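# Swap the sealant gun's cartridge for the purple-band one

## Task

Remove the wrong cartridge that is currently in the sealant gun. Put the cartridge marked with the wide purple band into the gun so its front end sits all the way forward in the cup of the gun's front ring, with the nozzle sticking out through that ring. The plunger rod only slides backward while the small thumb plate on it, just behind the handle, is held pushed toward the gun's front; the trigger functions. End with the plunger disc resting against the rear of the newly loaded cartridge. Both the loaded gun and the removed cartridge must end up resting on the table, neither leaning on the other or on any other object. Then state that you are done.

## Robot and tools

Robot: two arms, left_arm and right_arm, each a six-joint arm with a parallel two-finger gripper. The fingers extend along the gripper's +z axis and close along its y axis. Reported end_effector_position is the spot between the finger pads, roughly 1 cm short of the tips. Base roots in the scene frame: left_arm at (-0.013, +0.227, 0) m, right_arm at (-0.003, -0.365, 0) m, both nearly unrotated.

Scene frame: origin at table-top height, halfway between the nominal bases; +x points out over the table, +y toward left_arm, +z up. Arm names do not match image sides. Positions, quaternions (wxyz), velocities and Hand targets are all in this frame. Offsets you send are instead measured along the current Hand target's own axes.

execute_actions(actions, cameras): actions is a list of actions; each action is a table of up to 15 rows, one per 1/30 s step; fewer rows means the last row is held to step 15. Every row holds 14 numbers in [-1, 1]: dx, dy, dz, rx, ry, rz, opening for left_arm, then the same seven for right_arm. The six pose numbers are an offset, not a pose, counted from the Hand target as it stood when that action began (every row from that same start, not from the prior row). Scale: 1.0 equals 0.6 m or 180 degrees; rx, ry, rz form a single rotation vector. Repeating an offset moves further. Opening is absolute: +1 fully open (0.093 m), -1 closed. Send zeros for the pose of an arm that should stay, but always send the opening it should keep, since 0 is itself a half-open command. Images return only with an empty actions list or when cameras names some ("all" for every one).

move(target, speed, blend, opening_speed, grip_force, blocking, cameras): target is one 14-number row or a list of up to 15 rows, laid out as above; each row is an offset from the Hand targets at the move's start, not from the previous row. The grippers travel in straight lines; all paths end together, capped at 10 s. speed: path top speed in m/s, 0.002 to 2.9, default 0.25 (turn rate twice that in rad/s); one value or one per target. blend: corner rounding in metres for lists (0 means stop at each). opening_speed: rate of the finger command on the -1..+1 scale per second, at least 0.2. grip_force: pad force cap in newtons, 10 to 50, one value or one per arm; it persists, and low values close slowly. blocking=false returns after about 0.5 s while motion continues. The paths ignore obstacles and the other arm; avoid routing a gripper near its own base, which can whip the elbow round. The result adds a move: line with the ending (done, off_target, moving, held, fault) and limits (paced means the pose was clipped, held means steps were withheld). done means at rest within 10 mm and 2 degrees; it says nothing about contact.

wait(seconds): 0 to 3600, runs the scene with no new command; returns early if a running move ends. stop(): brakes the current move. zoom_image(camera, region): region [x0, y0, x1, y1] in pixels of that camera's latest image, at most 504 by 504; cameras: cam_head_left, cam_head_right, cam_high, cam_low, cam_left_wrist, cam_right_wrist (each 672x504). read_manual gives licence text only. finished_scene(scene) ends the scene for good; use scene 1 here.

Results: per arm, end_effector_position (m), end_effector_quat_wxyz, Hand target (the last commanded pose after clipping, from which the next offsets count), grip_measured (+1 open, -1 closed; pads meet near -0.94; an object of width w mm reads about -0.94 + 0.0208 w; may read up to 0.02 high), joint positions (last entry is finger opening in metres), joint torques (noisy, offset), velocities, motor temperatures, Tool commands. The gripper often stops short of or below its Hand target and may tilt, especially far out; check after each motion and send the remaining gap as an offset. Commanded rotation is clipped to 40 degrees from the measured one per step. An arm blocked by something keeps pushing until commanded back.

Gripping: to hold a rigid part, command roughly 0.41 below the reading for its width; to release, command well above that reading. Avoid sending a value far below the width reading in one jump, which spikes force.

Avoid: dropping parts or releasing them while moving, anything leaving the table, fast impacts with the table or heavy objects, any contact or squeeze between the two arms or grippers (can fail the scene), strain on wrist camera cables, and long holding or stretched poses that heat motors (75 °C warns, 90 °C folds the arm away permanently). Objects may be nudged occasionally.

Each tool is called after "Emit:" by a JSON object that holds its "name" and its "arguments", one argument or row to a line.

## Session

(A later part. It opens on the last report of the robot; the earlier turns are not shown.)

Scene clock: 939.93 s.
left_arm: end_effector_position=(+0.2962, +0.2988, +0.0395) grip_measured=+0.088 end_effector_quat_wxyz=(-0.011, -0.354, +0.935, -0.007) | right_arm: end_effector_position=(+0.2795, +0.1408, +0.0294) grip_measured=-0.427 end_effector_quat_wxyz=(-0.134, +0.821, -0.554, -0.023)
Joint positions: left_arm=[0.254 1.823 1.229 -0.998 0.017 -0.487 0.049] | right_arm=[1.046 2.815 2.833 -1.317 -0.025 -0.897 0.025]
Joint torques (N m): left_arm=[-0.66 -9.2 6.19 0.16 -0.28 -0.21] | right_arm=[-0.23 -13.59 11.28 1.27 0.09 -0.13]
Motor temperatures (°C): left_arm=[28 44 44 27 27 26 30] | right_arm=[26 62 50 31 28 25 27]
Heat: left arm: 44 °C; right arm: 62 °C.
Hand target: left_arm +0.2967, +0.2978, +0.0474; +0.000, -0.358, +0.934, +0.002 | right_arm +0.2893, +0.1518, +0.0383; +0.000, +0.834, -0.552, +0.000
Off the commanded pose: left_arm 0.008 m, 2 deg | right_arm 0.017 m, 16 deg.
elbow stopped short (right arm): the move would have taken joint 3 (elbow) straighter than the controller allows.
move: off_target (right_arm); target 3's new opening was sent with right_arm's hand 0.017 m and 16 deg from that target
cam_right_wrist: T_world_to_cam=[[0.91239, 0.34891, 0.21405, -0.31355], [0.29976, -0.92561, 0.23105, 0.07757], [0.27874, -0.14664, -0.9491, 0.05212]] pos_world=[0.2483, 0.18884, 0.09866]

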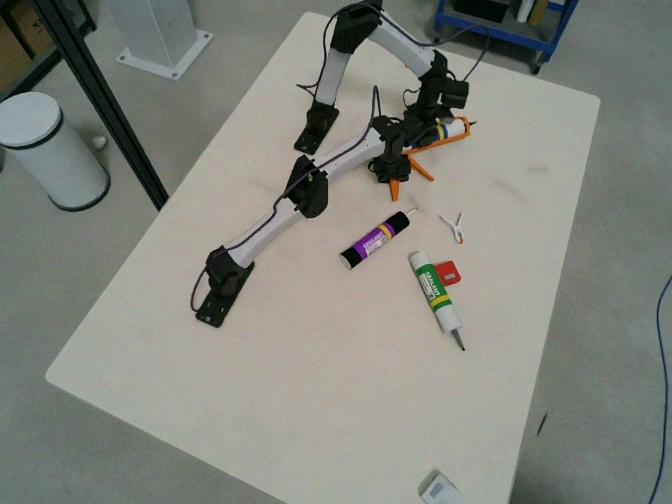

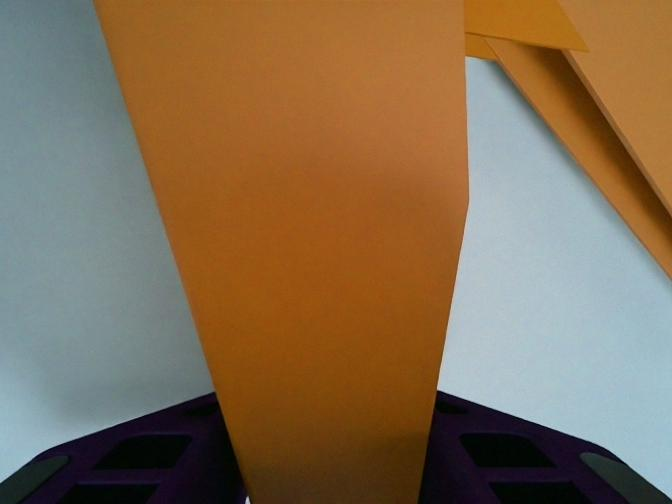

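Emit:
{"name": "move", "arguments": {
  "target": [
    [-0.03,0,0,0,0,0,-0.8,0,0,0,0,0,0,-0.9]
  ],
  "speed": 0.06,
  "cameras": ["cam_high"]
}}

Emit:
{"name": "zoom_image", "arguments": {
  "camera": "cam_high",
  "region": [400, 100, 490, 160]
}}

Emit:
{"name": "move", "arguments": {
  "target": [
    [0,0,-0.08,0,0.07,0,-0.8,0,0,0,0,0,0,-0.9]
  ],
  "speed": 0.06,
  "cameras": ["cam_high","cam_left_wrist","cam_low"]
}}

Emit:
{"name": "zoom_image", "arguments": {
  "camera": "cam_high",
  "region": [370, 90, 490, 210]
}}

Emit:
{"name": "zoom_image", "arguments": {
  "camera": "cam_low",
  "region": [340, 240, 500, 300]
}}

Scene clock: 951.23 s.
left_arm: end_effector_position=(+0.2999, +0.2989, +0.0392) grip_measured=+0.088 end_effector_quat_wxyz=(-0.016, -0.346, +0.938, -0.007) | right_arm: end_effector_position=(+0.2797, +0.1411, +0.0295) grip_measured=-0.421 end_effector_quat_wxyz=(-0.135, +0.820, -0.556, -0.024)
Joint positions: left_arm=[0.252 1.844 1.255 -1.012 0.018 -0.472 0.049] | right_arm=[1.046 2.815 2.833 -1.315 -0.025 -0.892 0.025]
Joint torques (N m): left_arm=[0.76 -6.69 10.28 0.13 -0.3 -0.11] | right_arm=[-0.08 -13.61 11.28 1.27 0.09 -0.14]
Motor temperatures (°C): left_arm=[28 44 44 27 27 26 30] | right_arm=[26 69 52 31 28 25 28]
Heat: left arm: 44 °C; right arm: 69 °C.
Hand target: left_arm +0.3101, +0.3098, +0.0474; +0.000, -0.358, +0.934, +0.002 | right_arm +0.2893, +0.1518, +0.0383; +0.000, +0.834, -0.552, +0.000
Off the commanded pose: left_arm 0.017 m, 3 deg | right_arm 0.017 m, 16 deg.
elbow stopped short (right arm): the move would have taken joint 3 (elbow) straighter than the controller allows.
move: off_target (left_arm)

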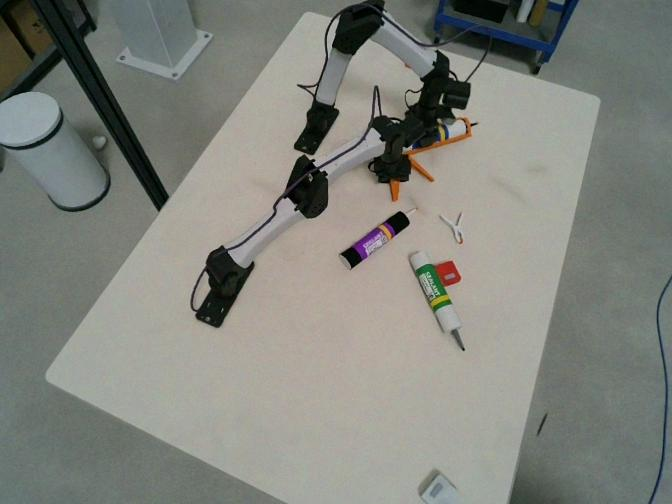

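Scaled by 5.600 from the camera's image (finer frame: 960x720).

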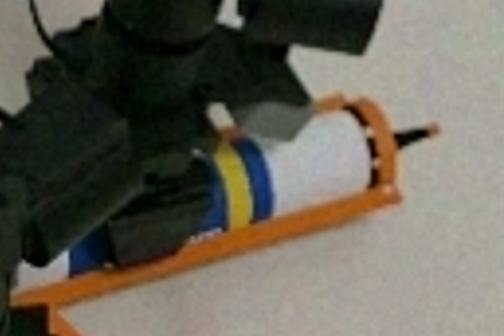

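Scene clock: 953.93 s.
left_arm: end_effector_position=(+0.3085, +0.3106, +0.0714) grip_measured=+0.088 end_effector_quat_wxyz=(-0.102, -0.346, +0.933, -0.012) | right_arm: end_effector_position=(+0.2910, +0.1541, +0.0411) grip_measured=-0.421 end_effector_quat_wxyz=(-0.174, +0.811, -0.557, -0.032)
Joint positions: left_arm=[0.292 2.01 1.596 -1.359 0.041 -0.432 0.049] | right_arm=[1.037 2.815 2.856 -1.258 -0.038 -0.886 0.025]
Joint torques (N m): left_arm=[1.14 -9.77 12.48 -0.89 0.41 0.03] | right_arm=[0.54 -13.63 9.03 0.87 0.22 -0.19]
Motor temperatures (°C): left_arm=[28 45 44 27 27 26 30] | right_arm=[26 70 52 31 28 25 28]
Heat: left arm: 45 °C; right arm: 70 °C.
Hand target: left_arm +0.3101, +0.3097, +0.0954; -0.103, -0.356, +0.928, -0.038 | right_arm +0.2893, +0.1518, +0.0383; +0.000, +0.834, -0.552, +0.000
Off the commanded pose: left_arm 0.024 m, 3 deg | right_arm 0.004 m, 20 deg.
elbow stopped short (right arm): the move would have taken joint 3 (elbow) straighter than the controller allows.
move: off_target (left_arm)
cam_left_wrist: T_world_to_cam=[[0.62744, -0.77664, -0.05606, 0.05424], [-0.59653, -0.52571, 0.60645, 0.34252], [-0.50046, -0.34707, -0.79314, 0.40753]] pos_world=[0.37425, 0.36363, 0.11855]
Images, in order (width x height): cam_high 672x504, cam_low 672x504, cam_left_wrist 672x504.

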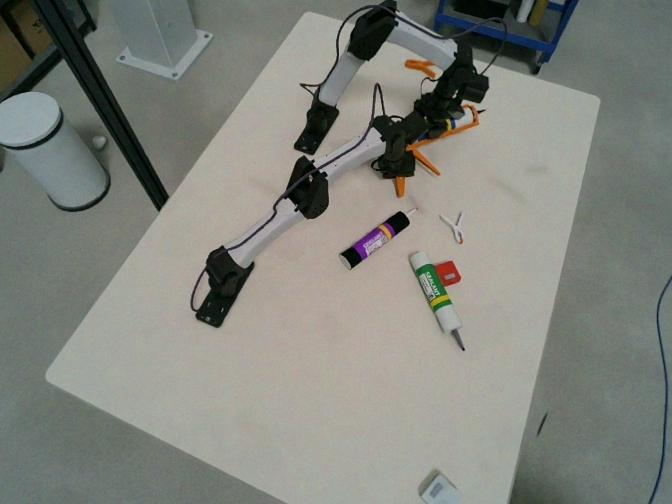

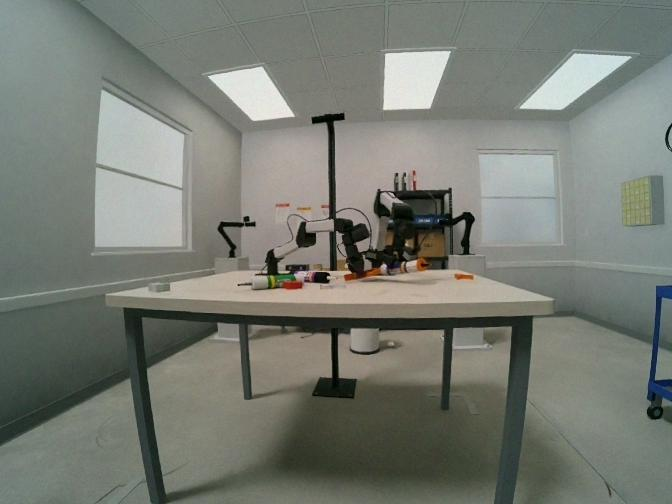

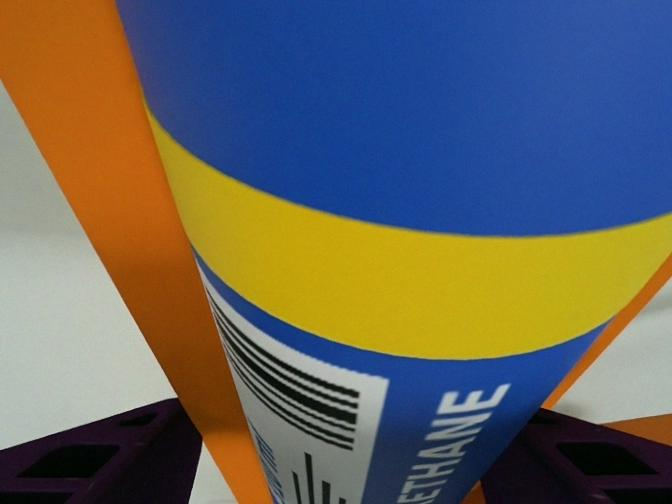

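Scaled by 4.200 from the camera's image (finer frame: 960x720).

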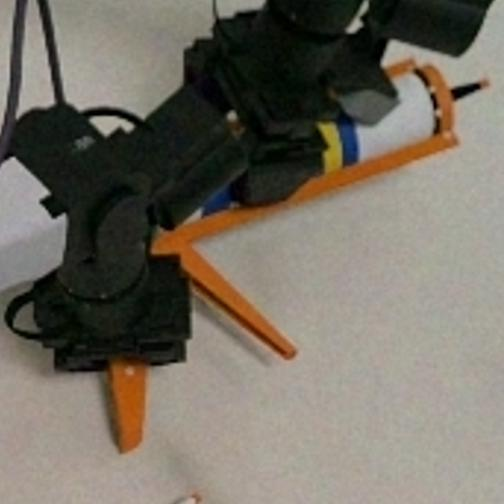

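Scaled by 3.150 from the camera's image (finer frame: 960x720).

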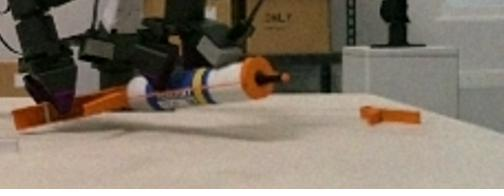

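Emit:
{"name": "move", "arguments": {
  "target": [
    [-0.0175,0,0.085,0,-0.07,0,-0.8,0,0,0,0,0,0,-0.9],
    [-0.0175,0,0.085,0,-0.07,0,0.6,0,0,0,0,0,0,0.3],
    [-0.0175,0,-0.01,0,-0.07,0,0.6,0,0,-0.15,0,0,0,0.3],
    [-0.0175,0,0.085,0,-0.07,0,0.6,0.325,0.3,-0.35,0,0,0,0.3]
  ],
  "speed": [0.08,0.1,0.15,0.2],
  "cameras": ["cam_left_wrist","cam_high"]
}}

Scene clock: 982.33 s.
left_arm: end_effector_position=(+0.3005, +0.3052, +0.0372) grip_measured=+0.598 end_effector_quat_wxyz=(-0.031, -0.354, +0.935, -0.007) | right_arm: end_effector_position=(+0.2014, -0.0905, +0.2370) grip_measured=+0.298 end_effector_quat_wxyz=(-0.093, +0.825, -0.557, -0.002)
Joint positions: left_arm=[0.272 1.88 1.292 -1.043 0.021 -0.471 0.074] | right_arm=[0.916 1.747 1.922 -1.559 -0.013 -1.029 0.06]
Joint torques (N m): left_arm=[-0.64 -9.5 5.82 0.52 -0.32 -0.14] | right_arm=[-0.51 -9.74 7.27 0.61 0.05 -0.16]
Motor temperatures (°C): left_arm=[28 46 47 28 27 26 30] | right_arm=[26 81 53 31 28 25 29]
Heat: left arm: 47 °C; right arm: 81 °C. Fold the right arm in close to its base, or ease its load, before you think long.
Hand target: left_arm +0.3094, +0.3093, +0.0434; +0.000, -0.358, +0.934, +0.002 | right_arm +0.1996, -0.0981, +0.2481; +0.000, +0.834, -0.552, +0.000
Off the commanded pose: left_arm 0.012 m, 4 deg | right_arm 0.014 m, 11 deg.
MOTOR HOT: joint 2 (shoulder) of the right arm reports 81 °C; the controller's stop level is 90 °C. To cool a motor, set the load down, stop pushing, or move to a pose that needs little force.
elbow stopped short (right arm): the move would have taken joint 3 (elbow) straighter than the controller allows.
joint sent to its limit (right arm) — joint 4 (wrist pitch), lower limit. The joint targets are off in position and orientation.
move: off_target (left_arm, right_arm); target 2's new opening was sent with right_arm's hand 0.014 m and 16 deg from that target
cam_left_wrist: T_world_to_cam=[[0.64441, -0.76441, -0.02013, 0.04288], [-0.65954, -0.56894, 0.49125, 0.39199], [-0.38697, -0.30329, -0.87079, 0.32995]] pos_world=[0.35857, 0.35587, 0.09561]
Images, in order (width x height): cam_high 672x504, cam_left_wrist 672x504.

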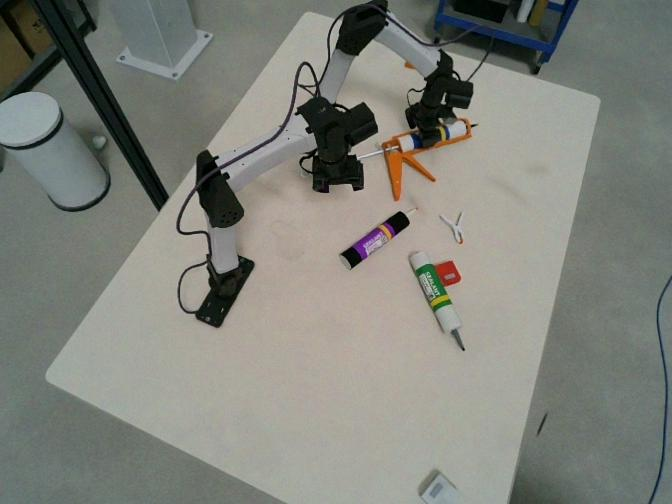

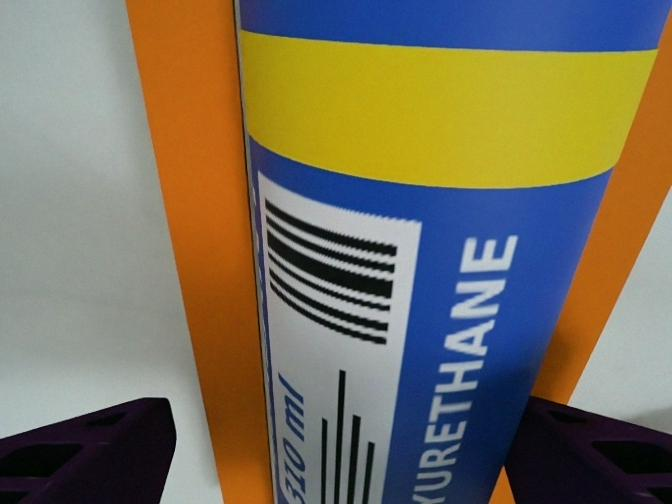

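Emit:
{"name": "move", "arguments": {
  "target": [
    [0,0,-0.05,0,0,0,0.6,0,0,0,0,0,0,0.3],
    [0,-0.003,-0.009,0,0,0,0.6,0,0,0,0,0,0,0.3]
  ],
  "speed": 0.1
}}

Emit:
{"name": "move", "arguments": {
  "target": [0,0,0,0,0,0,-0.7,0,0,0,0,0,0,0.3],
  "cameras": ["cam_left_wrist"]
}}

Scene clock: 991.23 s.
left_arm: end_effector_position=(+0.3056, +0.3065, +0.0482) grip_measured=+0.598 end_effector_quat_wxyz=(-0.015, -0.359, +0.933, -0.009) | right_arm: end_effector_position=(+0.2014, -0.0905, +0.2370) grip_measured=+0.298 end_effector_quat_wxyz=(-0.093, +0.825, -0.557, -0.002)
Joint positions: left_arm=[0.272 1.857 1.309 -1.05 0.021 -0.48 0.074] | right_arm=[0.916 1.747 1.922 -1.559 -0.013 -1.029 0.06]
Joint torques (N m): left_arm=[-0.65 -7.8 6.08 0.46 -0.32 -0.13] | right_arm=[-0.47 -9.73 7.27 0.64 0.06 -0.15]
Motor temperatures (°C): left_arm=[28 46 46 28 27 26 29] | right_arm=[26 78 51 30 28 25 28]
Heat: left arm: 46 °C; right arm: 78 °C. Fold the right arm in close to its base, or ease its load, before you think long.
Hand target: left_arm +0.3106, +0.3079, +0.0488; +0.000, -0.358, +0.934, +0.002 | right_arm +0.1996, -0.0981, +0.2481; +0.000, +0.834, -0.552, +0.000
Off the commanded pose: left_arm 0.005 m, 2 deg | right_arm 0.014 m, 11 deg.
MOTOR HOT: still on. Joint 2 (shoulder) of the right arm reports 78 °C.
joint sent to its limit (right arm) — joint 4 (wrist pitch), lower limit. The joint targets are off in position and orientation.
move: done

Scene clock: 992.17 s.
left_arm: end_effector_position=(+0.3120, +0.3052, +0.0602) grip_measured=-0.696 end_effector_quat_wxyz=(+0.007, -0.356, +0.934, -0.011) | right_arm: end_effector_position=(+0.2014, -0.0905, +0.2370) grip_measured=+0.298 end_effector_quat_wxyz=(-0.093, +0.825, -0.557, -0.002)
Joint positions: left_arm=[0.263 1.828 1.321 -1.049 0.02 -0.484 0.012] | right_arm=[0.916 1.747 1.922 -1.559 -0.013 -1.029 0.06]
Joint torques (N m): left_arm=[-0.47 -5.6 5.05 0.53 -0.31 -0.11] | right_arm=[-0.5 -9.72 7.28 0.62 0.06 -0.17]
Motor temperatures (°C): left_arm=[28 46 46 28 27 26 29] | right_arm=[26 78 51 30 28 25 28]
Heat: left arm: 46 °C; right arm: 78 °C. Fold the right arm in close to its base, or ease its load, before you think long.
Hand target: left_arm +0.3106, +0.3079, +0.0488; +0.000, -0.358, +0.934, +0.002 | right_arm +0.1996, -0.0981, +0.2481; +0.000, +0.834, -0.552, +0.000
Off the commanded pose: left_arm 0.012 m, 2 deg | right_arm 0.014 m, 11 deg.
MOTOR HOT: still on. Joint 2 (shoulder) of the right arm reports 78 °C.
joint sent to its limit (right arm) — joint 4 (wrist pitch), lower limit. The joint targets are off in position and orientation.
move: done
cam_left_wrist: T_world_to_cam=[[0.64822, -0.76137, 0.01103, 0.03198], [-0.69015, -0.58134, 0.43096, 0.40531], [-0.32171, -0.28697, -0.9023, 0.33095]] pos_world=[0.36547, 0.35494, 0.12359]

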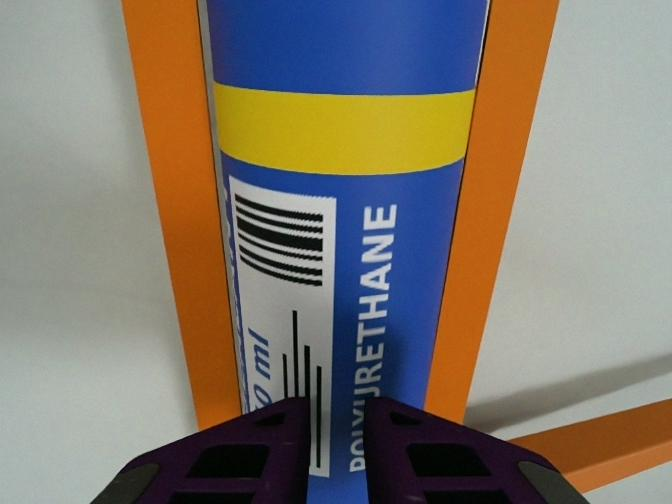

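Emit:
{"name": "move", "arguments": {
  "target": [0.1,0,-0.12,0,0,0,0.6,0,0,0,0,0,0,0.3],
  "cameras": ["cam_left_wrist"]
}}

Emit:
{"name": "zoom_image", "arguments": {
  "camera": "cam_left_wrist",
  "region": [200, 200, 450, 450]
}}

Emit:
{"name": "zoom_image", "arguments": {
  "camera": "cam_high",
  "region": [400, 100, 490, 160]
}}

Scene clock: 1028.33 s.
left_arm: end_effector_position=(+0.2612, +0.2644, +0.1061) grip_measured=+0.598 end_effector_quat_wxyz=(-0.026, -0.353, +0.935, -0.004) | right_arm: end_effector_position=(+0.2014, -0.0905, +0.2370) grip_measured=+0.298 end_effector_quat_wxyz=(-0.093, +0.825, -0.557, -0.002)
Joint positions: left_arm=[0.163 1.639 1.285 -1.265 0.018 -0.576 0.074] | right_arm=[0.916 1.747 1.922 -1.559 -0.013 -1.029 0.06]
Joint torques (N m): left_arm=[-0.65 -7.98 9.13 0.07 -0.3 -0.14] | right_arm=[-0.46 -9.74 7.28 0.62 0.06 -0.17]
Motor temperatures (°C): left_arm=[28 43 43 28 27 26 29] | right_arm=[26 72 48 29 28 25 28]
Heat: left arm: 43 °C; right arm: 72 °C. Fold the right arm in close to its base, or ease its load, before you think long.
Hand target: left_arm +0.2661, +0.2676, +0.1207; +0.000, -0.358, +0.934, +0.002 | right_arm +0.1996, -0.0981, +0.2481; +0.000, +0.834, -0.552, +0.000
Off the commanded pose: left_arm 0.016 m, 3 deg | right_arm 0.014 m, 11 deg.
MOTOR HOT: still on. Joint 2 (shoulder) of the right arm reports 72 °C.
joint sent to its limit (right arm) — joint 4 (wrist pitch), lower limit. The joint targets are off in position and orientation.
move: off_target (left_arm)
cam_left_wrist: T_world_to_cam=[[0.64193, -0.7664, -0.02365, 0.04001], [-0.66478, -0.57167, 0.4809, 0.31231], [-0.38208, -0.29298, -0.87646, 0.3589]] pos_world=[0.31906, 0.31435, 0.16532]

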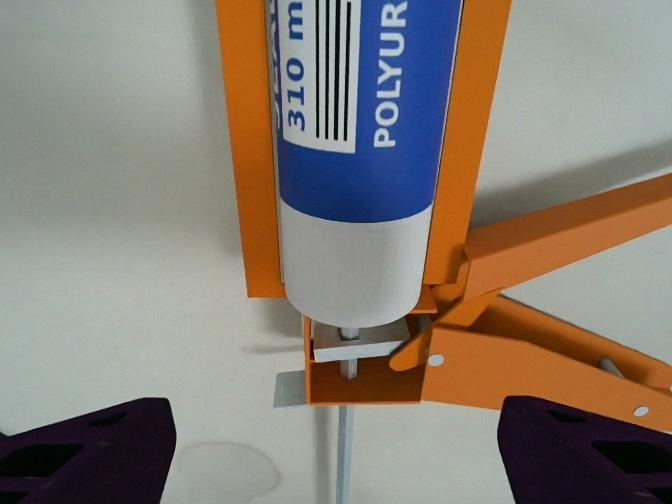

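Scaled by 2.016 from the camera's image (finer frame: 960x720).

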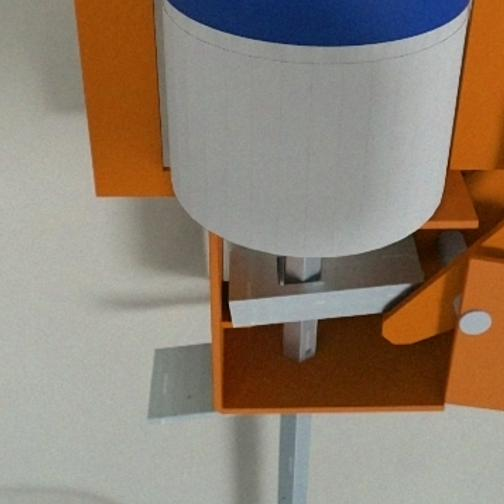

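This scene's latest camera images include none from cam_high. They are from: cam_left_wrist. cam_high's image comes with the result of a call that names it in "cameras".

Emit:
{"name": "move", "arguments": {
  "target": [0.063,-0.006,-0.023,0,0,0.489,0.3,0.1,0.1,0,0,0,0,0.3],
  "cameras": ["cam_left_wrist","cam_high"]
}}

Emit:
{"name": "zoom_image", "arguments": {
  "camera": "cam_left_wrist",
  "region": [100, 60, 400, 300]
}}

Emit:
{"name": "zoom_image", "arguments": {
  "camera": "cam_high",
  "region": [400, 100, 490, 160]
}}

Emit:
{"name": "wait", "arguments": {
  "seconds": 60
}}

Scene clock: 1052.40 s.
left_arm: end_effector_position=(+0.2441, +0.2392, +0.1278) grip_measured=+0.302 end_effector_quat_wxyz=(-0.008, +0.381, +0.925, -0.006) | right_arm: end_effector_position=(+0.1700, -0.1703, +0.2418) grip_measured=+0.298 end_effector_quat_wxyz=(-0.099, +0.824, -0.558, +0.007)
Joint positions: left_arm=[0.066 1.533 1.265 -1.322 0.004 0.83 0.06] | right_arm=[0.827 1.43 1.617 -1.559 -0.013 -1.115 0.06]
Joint torques (N m): left_arm=[-0.58 -7.25 6.35 0.11 -0.15 0.12] | right_arm=[-0.53 -6.22 7.27 0.65 0.05 -0.15]
Motor temperatures (°C): left_arm=[28 43 43 27 27 26 29] | right_arm=[26 69 48 29 28 25 27]
Heat: left arm: 43 °C; right arm: 69 °C.
Hand target: left_arm +0.2404, +0.2396, +0.1345; -0.001, +0.391, +0.920, +0.001 | right_arm +0.1678, -0.1768, +0.2481; +0.000, +0.834, -0.552, +0.000
Off the commanded pose: left_arm 0.008 m, 2 deg | right_arm 0.009 m, 11 deg.
MOTOR HOT: cleared for the motors of the right arm.
joint sent to its limit (right arm) — joint 4 (wrist pitch), lower limit. The joint targets are off in position and orientation.
move: off_target (right_arm)
cam_left_wrist: T_world_to_cam=[[-0.72118, -0.69274, 0.00393, 0.34377], [-0.61936, 0.6473, 0.44429, -0.02192], [-0.31033, 0.31798, -0.89587, 0.20291]] pos_world=[0.29731, 0.18781, 0.19017]
Images, in order (width x height): cam_high 672x504, cam_left_wrist 672x504.

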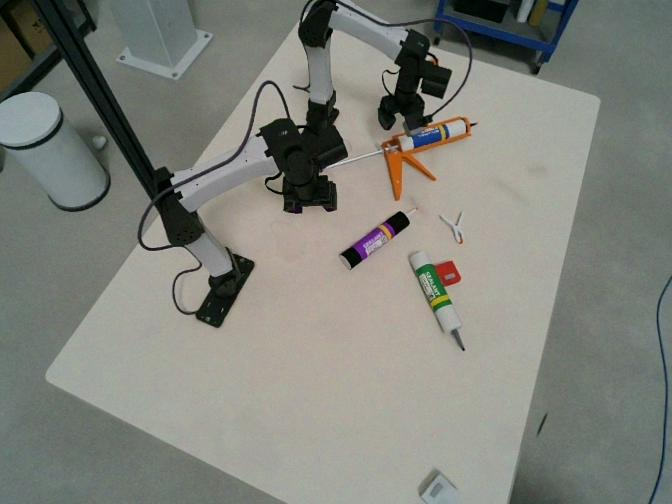

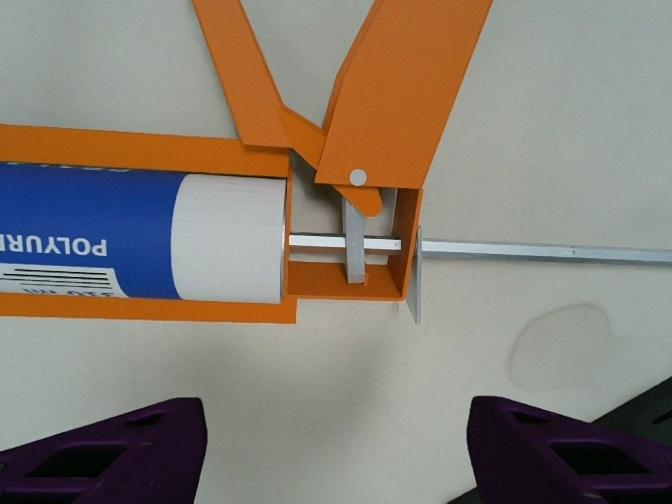

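Scaled by 1.680 from the camera's image (finer frame: 960x720).

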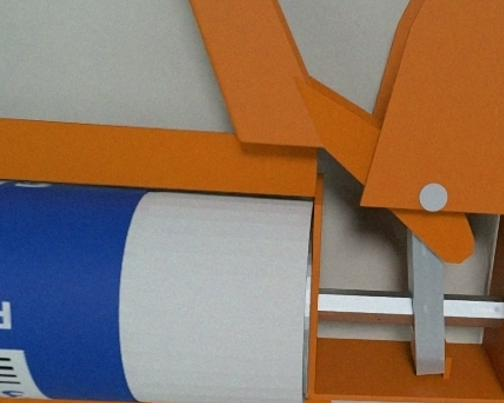

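Scaled by 5.600 from the camera's image (finer frame: 960x720).

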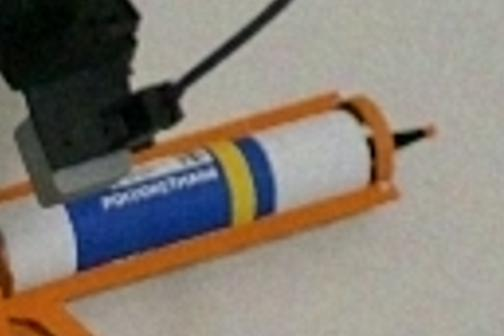

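Scene clock: 1112.40 s.
left_arm: end_effector_position=(+0.2441, +0.2392, +0.1278) grip_measured=+0.302 end_effector_quat_wxyz=(-0.008, +0.381, +0.925, -0.006) | right_arm: end_effector_position=(+0.1700, -0.1703, +0.2418) grip_measured=+0.298 end_effector_quat_wxyz=(-0.099, +0.824, -0.558, +0.007)
Joint positions: left_arm=[0.066 1.533 1.265 -1.322 0.004 0.83 0.06] | right_arm=[0.827 1.43 1.617 -1.559 -0.013 -1.115 0.06]
Joint torques (N m): left_arm=[-0.58 -7.24 6.35 0.11 -0.15 0.12] | right_arm=[-0.46 -6.15 7.28 0.65 0.06 -0.15]
Motor temperatures (°C): left_arm=[28 42 42 27 27 26 28] | right_arm=[26 55 49 29 28 25 27]
Heat: left arm: 42 °C; right arm: 55 °C.
Hand target: left_arm +0.2404, +0.2396, +0.1345; -0.001, +0.391, +0.920, +0.001 | right_arm +0.1678, -0.1768, +0.2481; +0.000, +0.834, -0.552, +0.000
Tool commands: left_gripper/opening=+0.3 right_gripper/opening=+0.3
Off the commanded pose: left_arm 0.008 m, 2 deg | right_arm 0.009 m, 11 deg.
wait: 60.00 s; at rest by 0.17 s

Emit:
{"name": "move", "arguments": {
  "target": [
    [-0.004,0.104,-0.02,0,0,-0.489,0.6,0,0,0,0,0,0,0.3],
    [-0.004,0.104,0.165,0,0,-0.489,0.6,0,0,0,0,0,0,0.3],
    [-0.004,0.104,0.165,0,0,-0.489,-0.8,0,0,0,0,0,0,0.3]
  ],
  "speed": [0.25,0.12,0.1],
  "cameras": ["cam_left_wrist","cam_high"]
}}

Emit:
{"name": "move", "arguments": {
  "target": [
    [0,0,-0.06,0,0,0,-0.8,0,0,0,0,0,0,0.3]
  ],
  "speed": 0.06,
  "cameras": ["cam_left_wrist","cam_high","cam_low"]
}}

Emit:
{"name": "zoom_image", "arguments": {
  "camera": "cam_low",
  "region": [340, 240, 500, 300]
}}

Emit:
{"name": "zoom_image", "arguments": {
  "camera": "cam_high",
  "region": [370, 90, 490, 210]
}}

Scene clock: 1153.13 s.
left_arm: end_effector_position=(+0.2832, +0.2771, +0.0398) grip_measured=-0.232 end_effector_quat_wxyz=(-0.006, -0.353, +0.936, -0.005) | right_arm: end_effector_position=(+0.1700, -0.1703, +0.2418) grip_measured=+0.298 end_effector_quat_wxyz=(-0.099, +0.824, -0.558, +0.007)
Joint positions: left_arm=[0.191 1.752 1.143 -0.972 0.012 -0.549 0.034] | right_arm=[0.827 1.43 1.617 -1.559 -0.013 -1.115 0.06]
Joint torques (N m): left_arm=[0.62 -5.53 6 0.5 -0.23 -0.11] | right_arm=[-0.49 -6.22 7.24 0.64 0.06 -0.15]
Heat: left arm: 42 °C; right arm: 52 °C.
Hand target: left_arm +0.2869, +0.2814, +0.0355; +0.000, -0.358, +0.934, +0.002 | right_arm +0.1678, -0.1768, +0.2481; +0.000, +0.834, -0.552, +0.000
Off the commanded pose: left_arm 0.007 m, 1 deg | right_arm 0.009 m, 11 deg.
joint sent to its limit (right arm) — joint 4 (wrist pitch), lower limit. The joint targets are off in position and orientation.
move: done
cam_left_wrist: T_world_to_cam=[[0.64244, -0.76629, -0.00838, 0.03325], [-0.68223, -0.57688, 0.4492, 0.37365], [-0.34905, -0.28287, -0.89339, 0.30157]] pos_world=[0.33881, 0.32633, 0.10186]
Images, in order (width x height): cam_high 672x504, cam_left_wrist 672x504.

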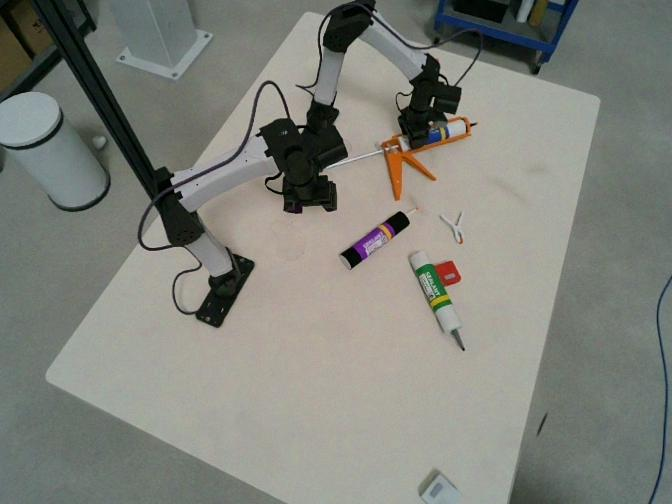

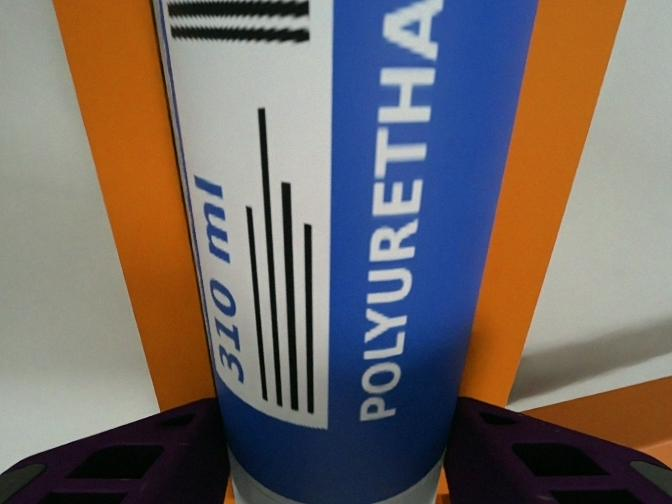

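Scene clock: 1154.63 s.
left_arm: end_effector_position=(+0.2756, +0.2758, +0.0486) grip_measured=-0.220 end_effector_quat_wxyz=(-0.028, -0.355, +0.934, -0.001) | right_arm: end_effector_position=(+0.1700, -0.1703, +0.2418) grip_measured=+0.298 end_effector_quat_wxyz=(-0.099, +0.824, -0.558, +0.007)
Joint positions: left_arm=[0.191 1.752 1.179 -1.052 0.012 -0.553 0.035] | right_arm=[0.827 1.43 1.617 -1.559 -0.013 -1.115 0.06]
Joint torques (N m): left_arm=[0.61 -8.98 11.43 -0.14 -0.23 -0.09] | right_arm=[-0.5 -6.2 7.27 0.64 0.05 -0.18]
Heat: left arm: 43 °C; right arm: 52 °C.
Hand target: left_arm +0.2869, +0.2813, +0.0715; +0.000, -0.358, +0.934, +0.002 | right_arm +0.1678, -0.1768, +0.2481; +0.000, +0.834, -0.552, +0.000
Off the commanded pose: left_arm 0.026 m, 3 deg | right_arm 0.009 m, 11 deg.
joint sent to its limit (right arm) — joint 4 (wrist pitch), lower limit. The joint targets are off in position and orientation.
move: off_target (left_arm)
cam_left_wrist: T_world_to_cam=[[0.64503, -0.76353, -0.03094, 0.03674], [-0.65914, -0.57642, 0.48298, 0.35568], [-0.3866, -0.29114, -0.87508, 0.31798]] pos_world=[0.33367, 0.32565, 0.10761]
Images, in order (width x height): cam_high 672x504, cam_low 672x504, cam_left_wrist 672x504.

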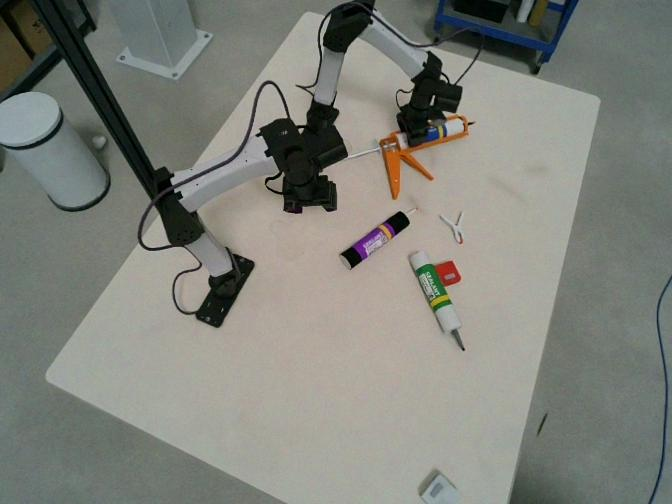

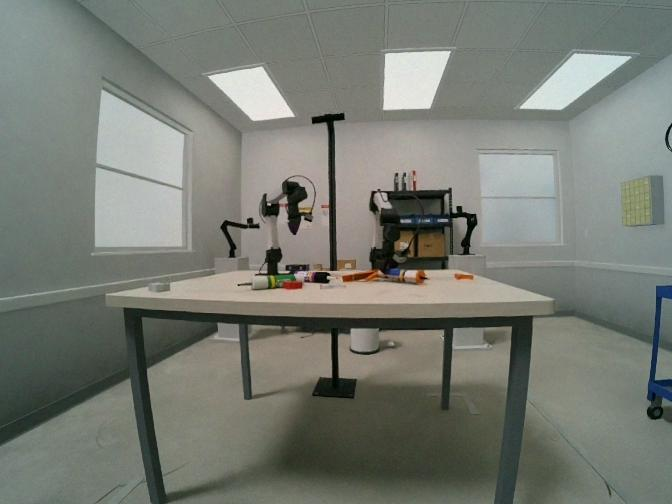

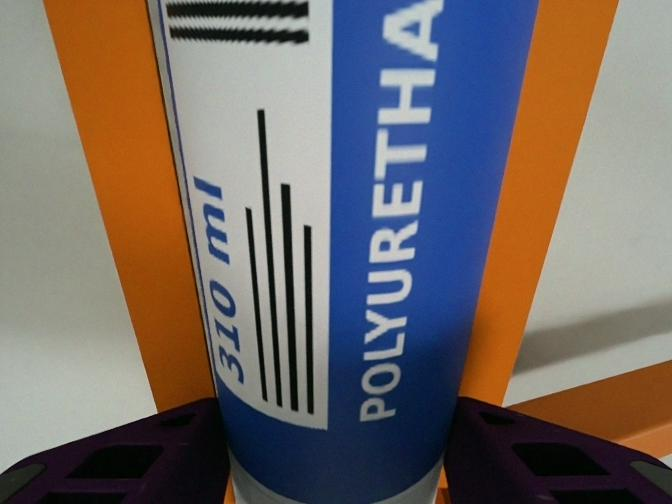

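Scaled by 3.150 from the camera's image (finer frame: 960x720).

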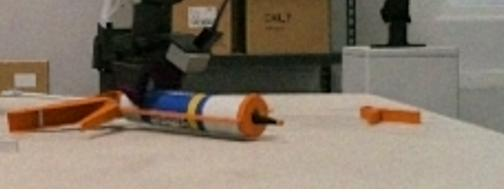

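Scaled by 4.200 from the camera's image (finer frame: 960x720).

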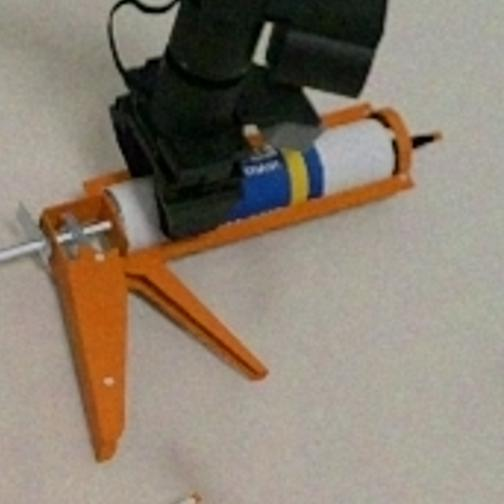

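Emit:
{"name": "move", "arguments": {
  "target": [0,0,0.06,0,0,0,-0.8,-0.479,-0.006,0.197,0.087,-0.12,0.387,0.3],
  "speed": 0.2,
  "cameras": ["cam_right_wrist"]
}}

Scene clock: 1179.50 s.
left_arm: end_effector_position=(+0.2778, +0.2764, +0.0398) grip_measured=-0.219 end_effector_quat_wxyz=(-0.020, -0.352, +0.936, -0.002) | right_arm: end_effector_position=(+0.0568, +0.0786, +0.1208) grip_measured=+0.298 end_effector_quat_wxyz=(+0.187, -0.366, +0.909, +0.063)
Joint positions: left_arm=[0.191 1.757 1.148 -1 0.011 -0.546 0.035] | right_arm=[1.537 1.996 1.729 -1.03 0.291 0.738 0.06]
Joint torques (N m): left_arm=[0.64 -5.93 5.59 0.71 -0.23 -0.08] | right_arm=[0.69 -8.8 11.86 1.01 0.42 0.26]
Motor temperatures (°C): left_arm=[28 46 48 27 27 26 29] | right_arm=[26 52 49 29 28 25 27]
Heat: left arm: 48 °C; right arm: 52 °C.
Hand target: left_arm +0.2869, +0.2814, +0.0355; +0.000, -0.358, +0.934, +0.002 | right_arm +0.0589, +0.0891, +0.1298; +0.204, -0.351, +0.911, +0.076
Off the commanded pose: left_arm 0.011 m, 2 deg | right_arm 0.014 m, 3 deg.
move: off_target (left_arm, right_arm)
cam_right_wrist: T_world_to_cam=[[0.68722, -0.72529, 0.04095, 0.00993], [-0.72644, -0.68638, 0.0341, 0.12891], [0.00338, -0.05319, -0.99858, 0.20605]] pos_world=[0.08613, 0.10664, 0.20095]

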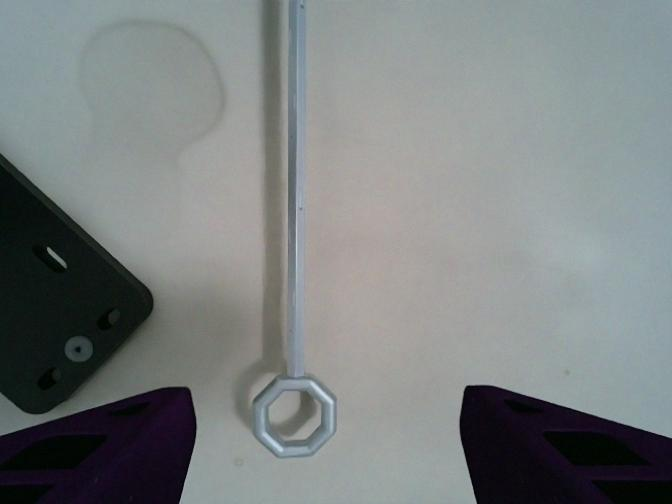

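Emit:
{"name": "move", "arguments": {
  "target": [
    [0,0,0,0,0,0,-0.8,0.056,0.023,0.136,0,0,0,0.3],
    [0,0,0,0,0,0,-0.8,0.056,0.023,0.136,0,0,0,-1]
  ],
  "speed": 0.2
}}

Emit:
{"name": "move", "arguments": {
  "target": [-0.06,0,0,0,0,0,-0.8,0.02,0,-0.01,0,0,0,-1],
  "speed": 0.06,
  "cameras": ["cam_left_wrist","cam_right_wrist","cam_high"]
}}

Emit:
{"name": "zoom_image", "arguments": {
  "camera": "cam_high",
  "region": [370, 90, 490, 210]
}}

Scene clock: 1195.27 s.
left_arm: end_effector_position=(+0.2778, +0.2764, +0.0398) grip_measured=-0.219 end_effector_quat_wxyz=(-0.020, -0.352, +0.936, -0.002) | right_arm: end_effector_position=(+0.0502, +0.0939, +0.0413) grip_measured=-0.972 end_effector_quat_wxyz=(+0.188, -0.367, +0.909, +0.065)
Joint positions: left_arm=[0.191 1.757 1.148 -1 0.011 -0.546 0.035] | right_arm=[1.554 2.103 1.568 -0.761 0.295 0.753 0]
Joint torques (N m): left_arm=[0.62 -5.93 5.6 0.7 -0.23 -0.09] | right_arm=[0.72 -9.57 8.27 1.25 0.44 0.25]
Motor temperatures (°C): left_arm=[28 44 45 27 27 26 29] | right_arm=[26 56 52 29 28 25 27]
Heat: left arm: 45 °C; right arm: 56 °C.
Hand target: left_arm +0.2869, +0.2814, +0.0355; +0.000, -0.358, +0.934, +0.002 | right_arm +0.0530, +0.1019, +0.0416; +0.204, -0.351, +0.911, +0.076
Off the commanded pose: left_arm 0.011 m, 2 deg | right_arm 0.009 m, 3 deg.
move: off_target (right_arm); target 2's new opening was sent with right_arm's hand 0.009 m and 3 deg from that target

Scene clock: 1196.70 s.
left_arm: end_effector_position=(+0.2943, +0.2896, +0.0396) grip_measured=-0.219 end_effector_quat_wxyz=(-0.031, -0.354, +0.935, -0.006) | right_arm: end_effector_position=(+0.0492, +0.0913, +0.0340) grip_measured=-0.972 end_effector_quat_wxyz=(+0.198, -0.359, +0.910, +0.064)
Joint positions: left_arm=[0.229 1.843 1.254 -1.041 0.021 -0.512 0.035] | right_arm=[1.565 2.103 1.533 -0.726 0.32 0.776 0]
Joint torques (N m): left_arm=[1.33 -4.98 8.66 0.75 -0.33 0.09] | right_arm=[1.22 -11.99 6.99 0.98 0.25 0.28]
Motor temperatures (°C): left_arm=[28 43 45 27 27 26 29] | right_arm=[26 56 52 29 28 25 27]
Heat: left arm: 45 °C; right arm: 56 °C.
Hand target: left_arm +0.3136, +0.3055, +0.0355; +0.000, -0.358, +0.934, +0.002 | right_arm +0.0431, +0.0929, +0.0419; +0.204, -0.351, +0.911, +0.076
Off the commanded pose: left_arm 0.025 m, 4 deg | right_arm 0.010 m, 2 deg.
move: off_target (left_arm)
cam_left_wrist: T_world_to_cam=[[0.64313, -0.76542, -0.02273, 0.03585], [-0.65974, -0.56891, 0.491, 0.37801], [-0.38875, -0.30078, -0.87086, 0.32473]] pos_world=[0.35258, 0.34016, 0.09801]
cam_right_wrist: T_world_to_cam=[[0.67513, -0.73632, 0.04512, 0.02937], [-0.7374, -0.67533, 0.01307, 0.13529], [0.02085, -0.04209, -0.9989, 0.11826]] pos_world=[0.07746, 0.11797, 0.11504]
Images, in order (width x height): cam_high 672x504, cam_left_wrist 672x504, cam_right_wrist 672x504.

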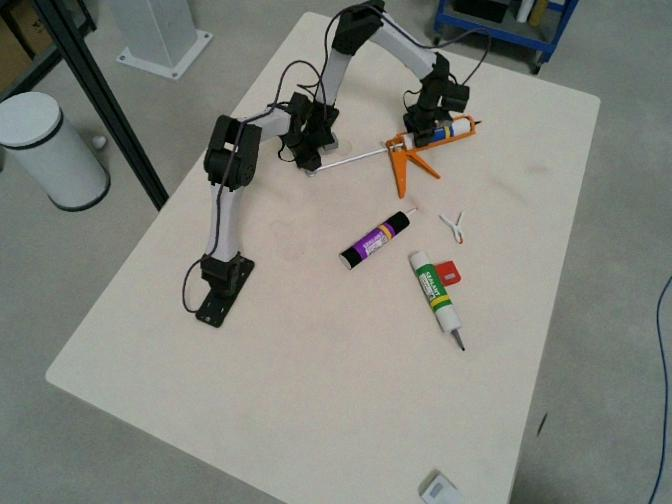

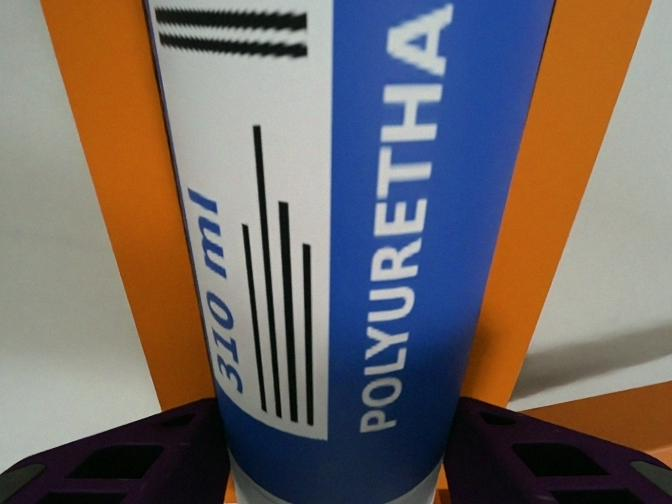

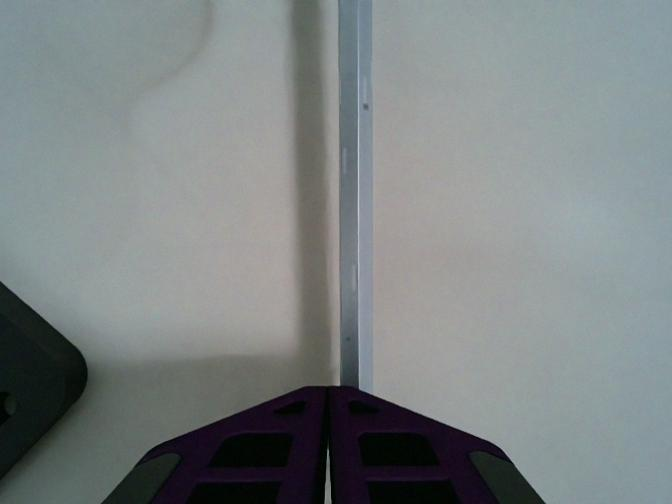

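Scaled by 4.200 from the camera's image (finer frame: 960x720).

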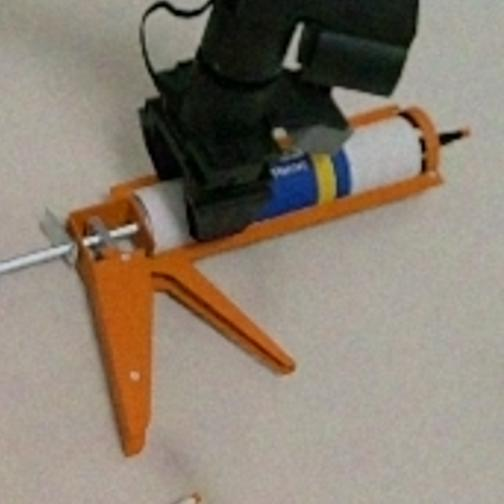

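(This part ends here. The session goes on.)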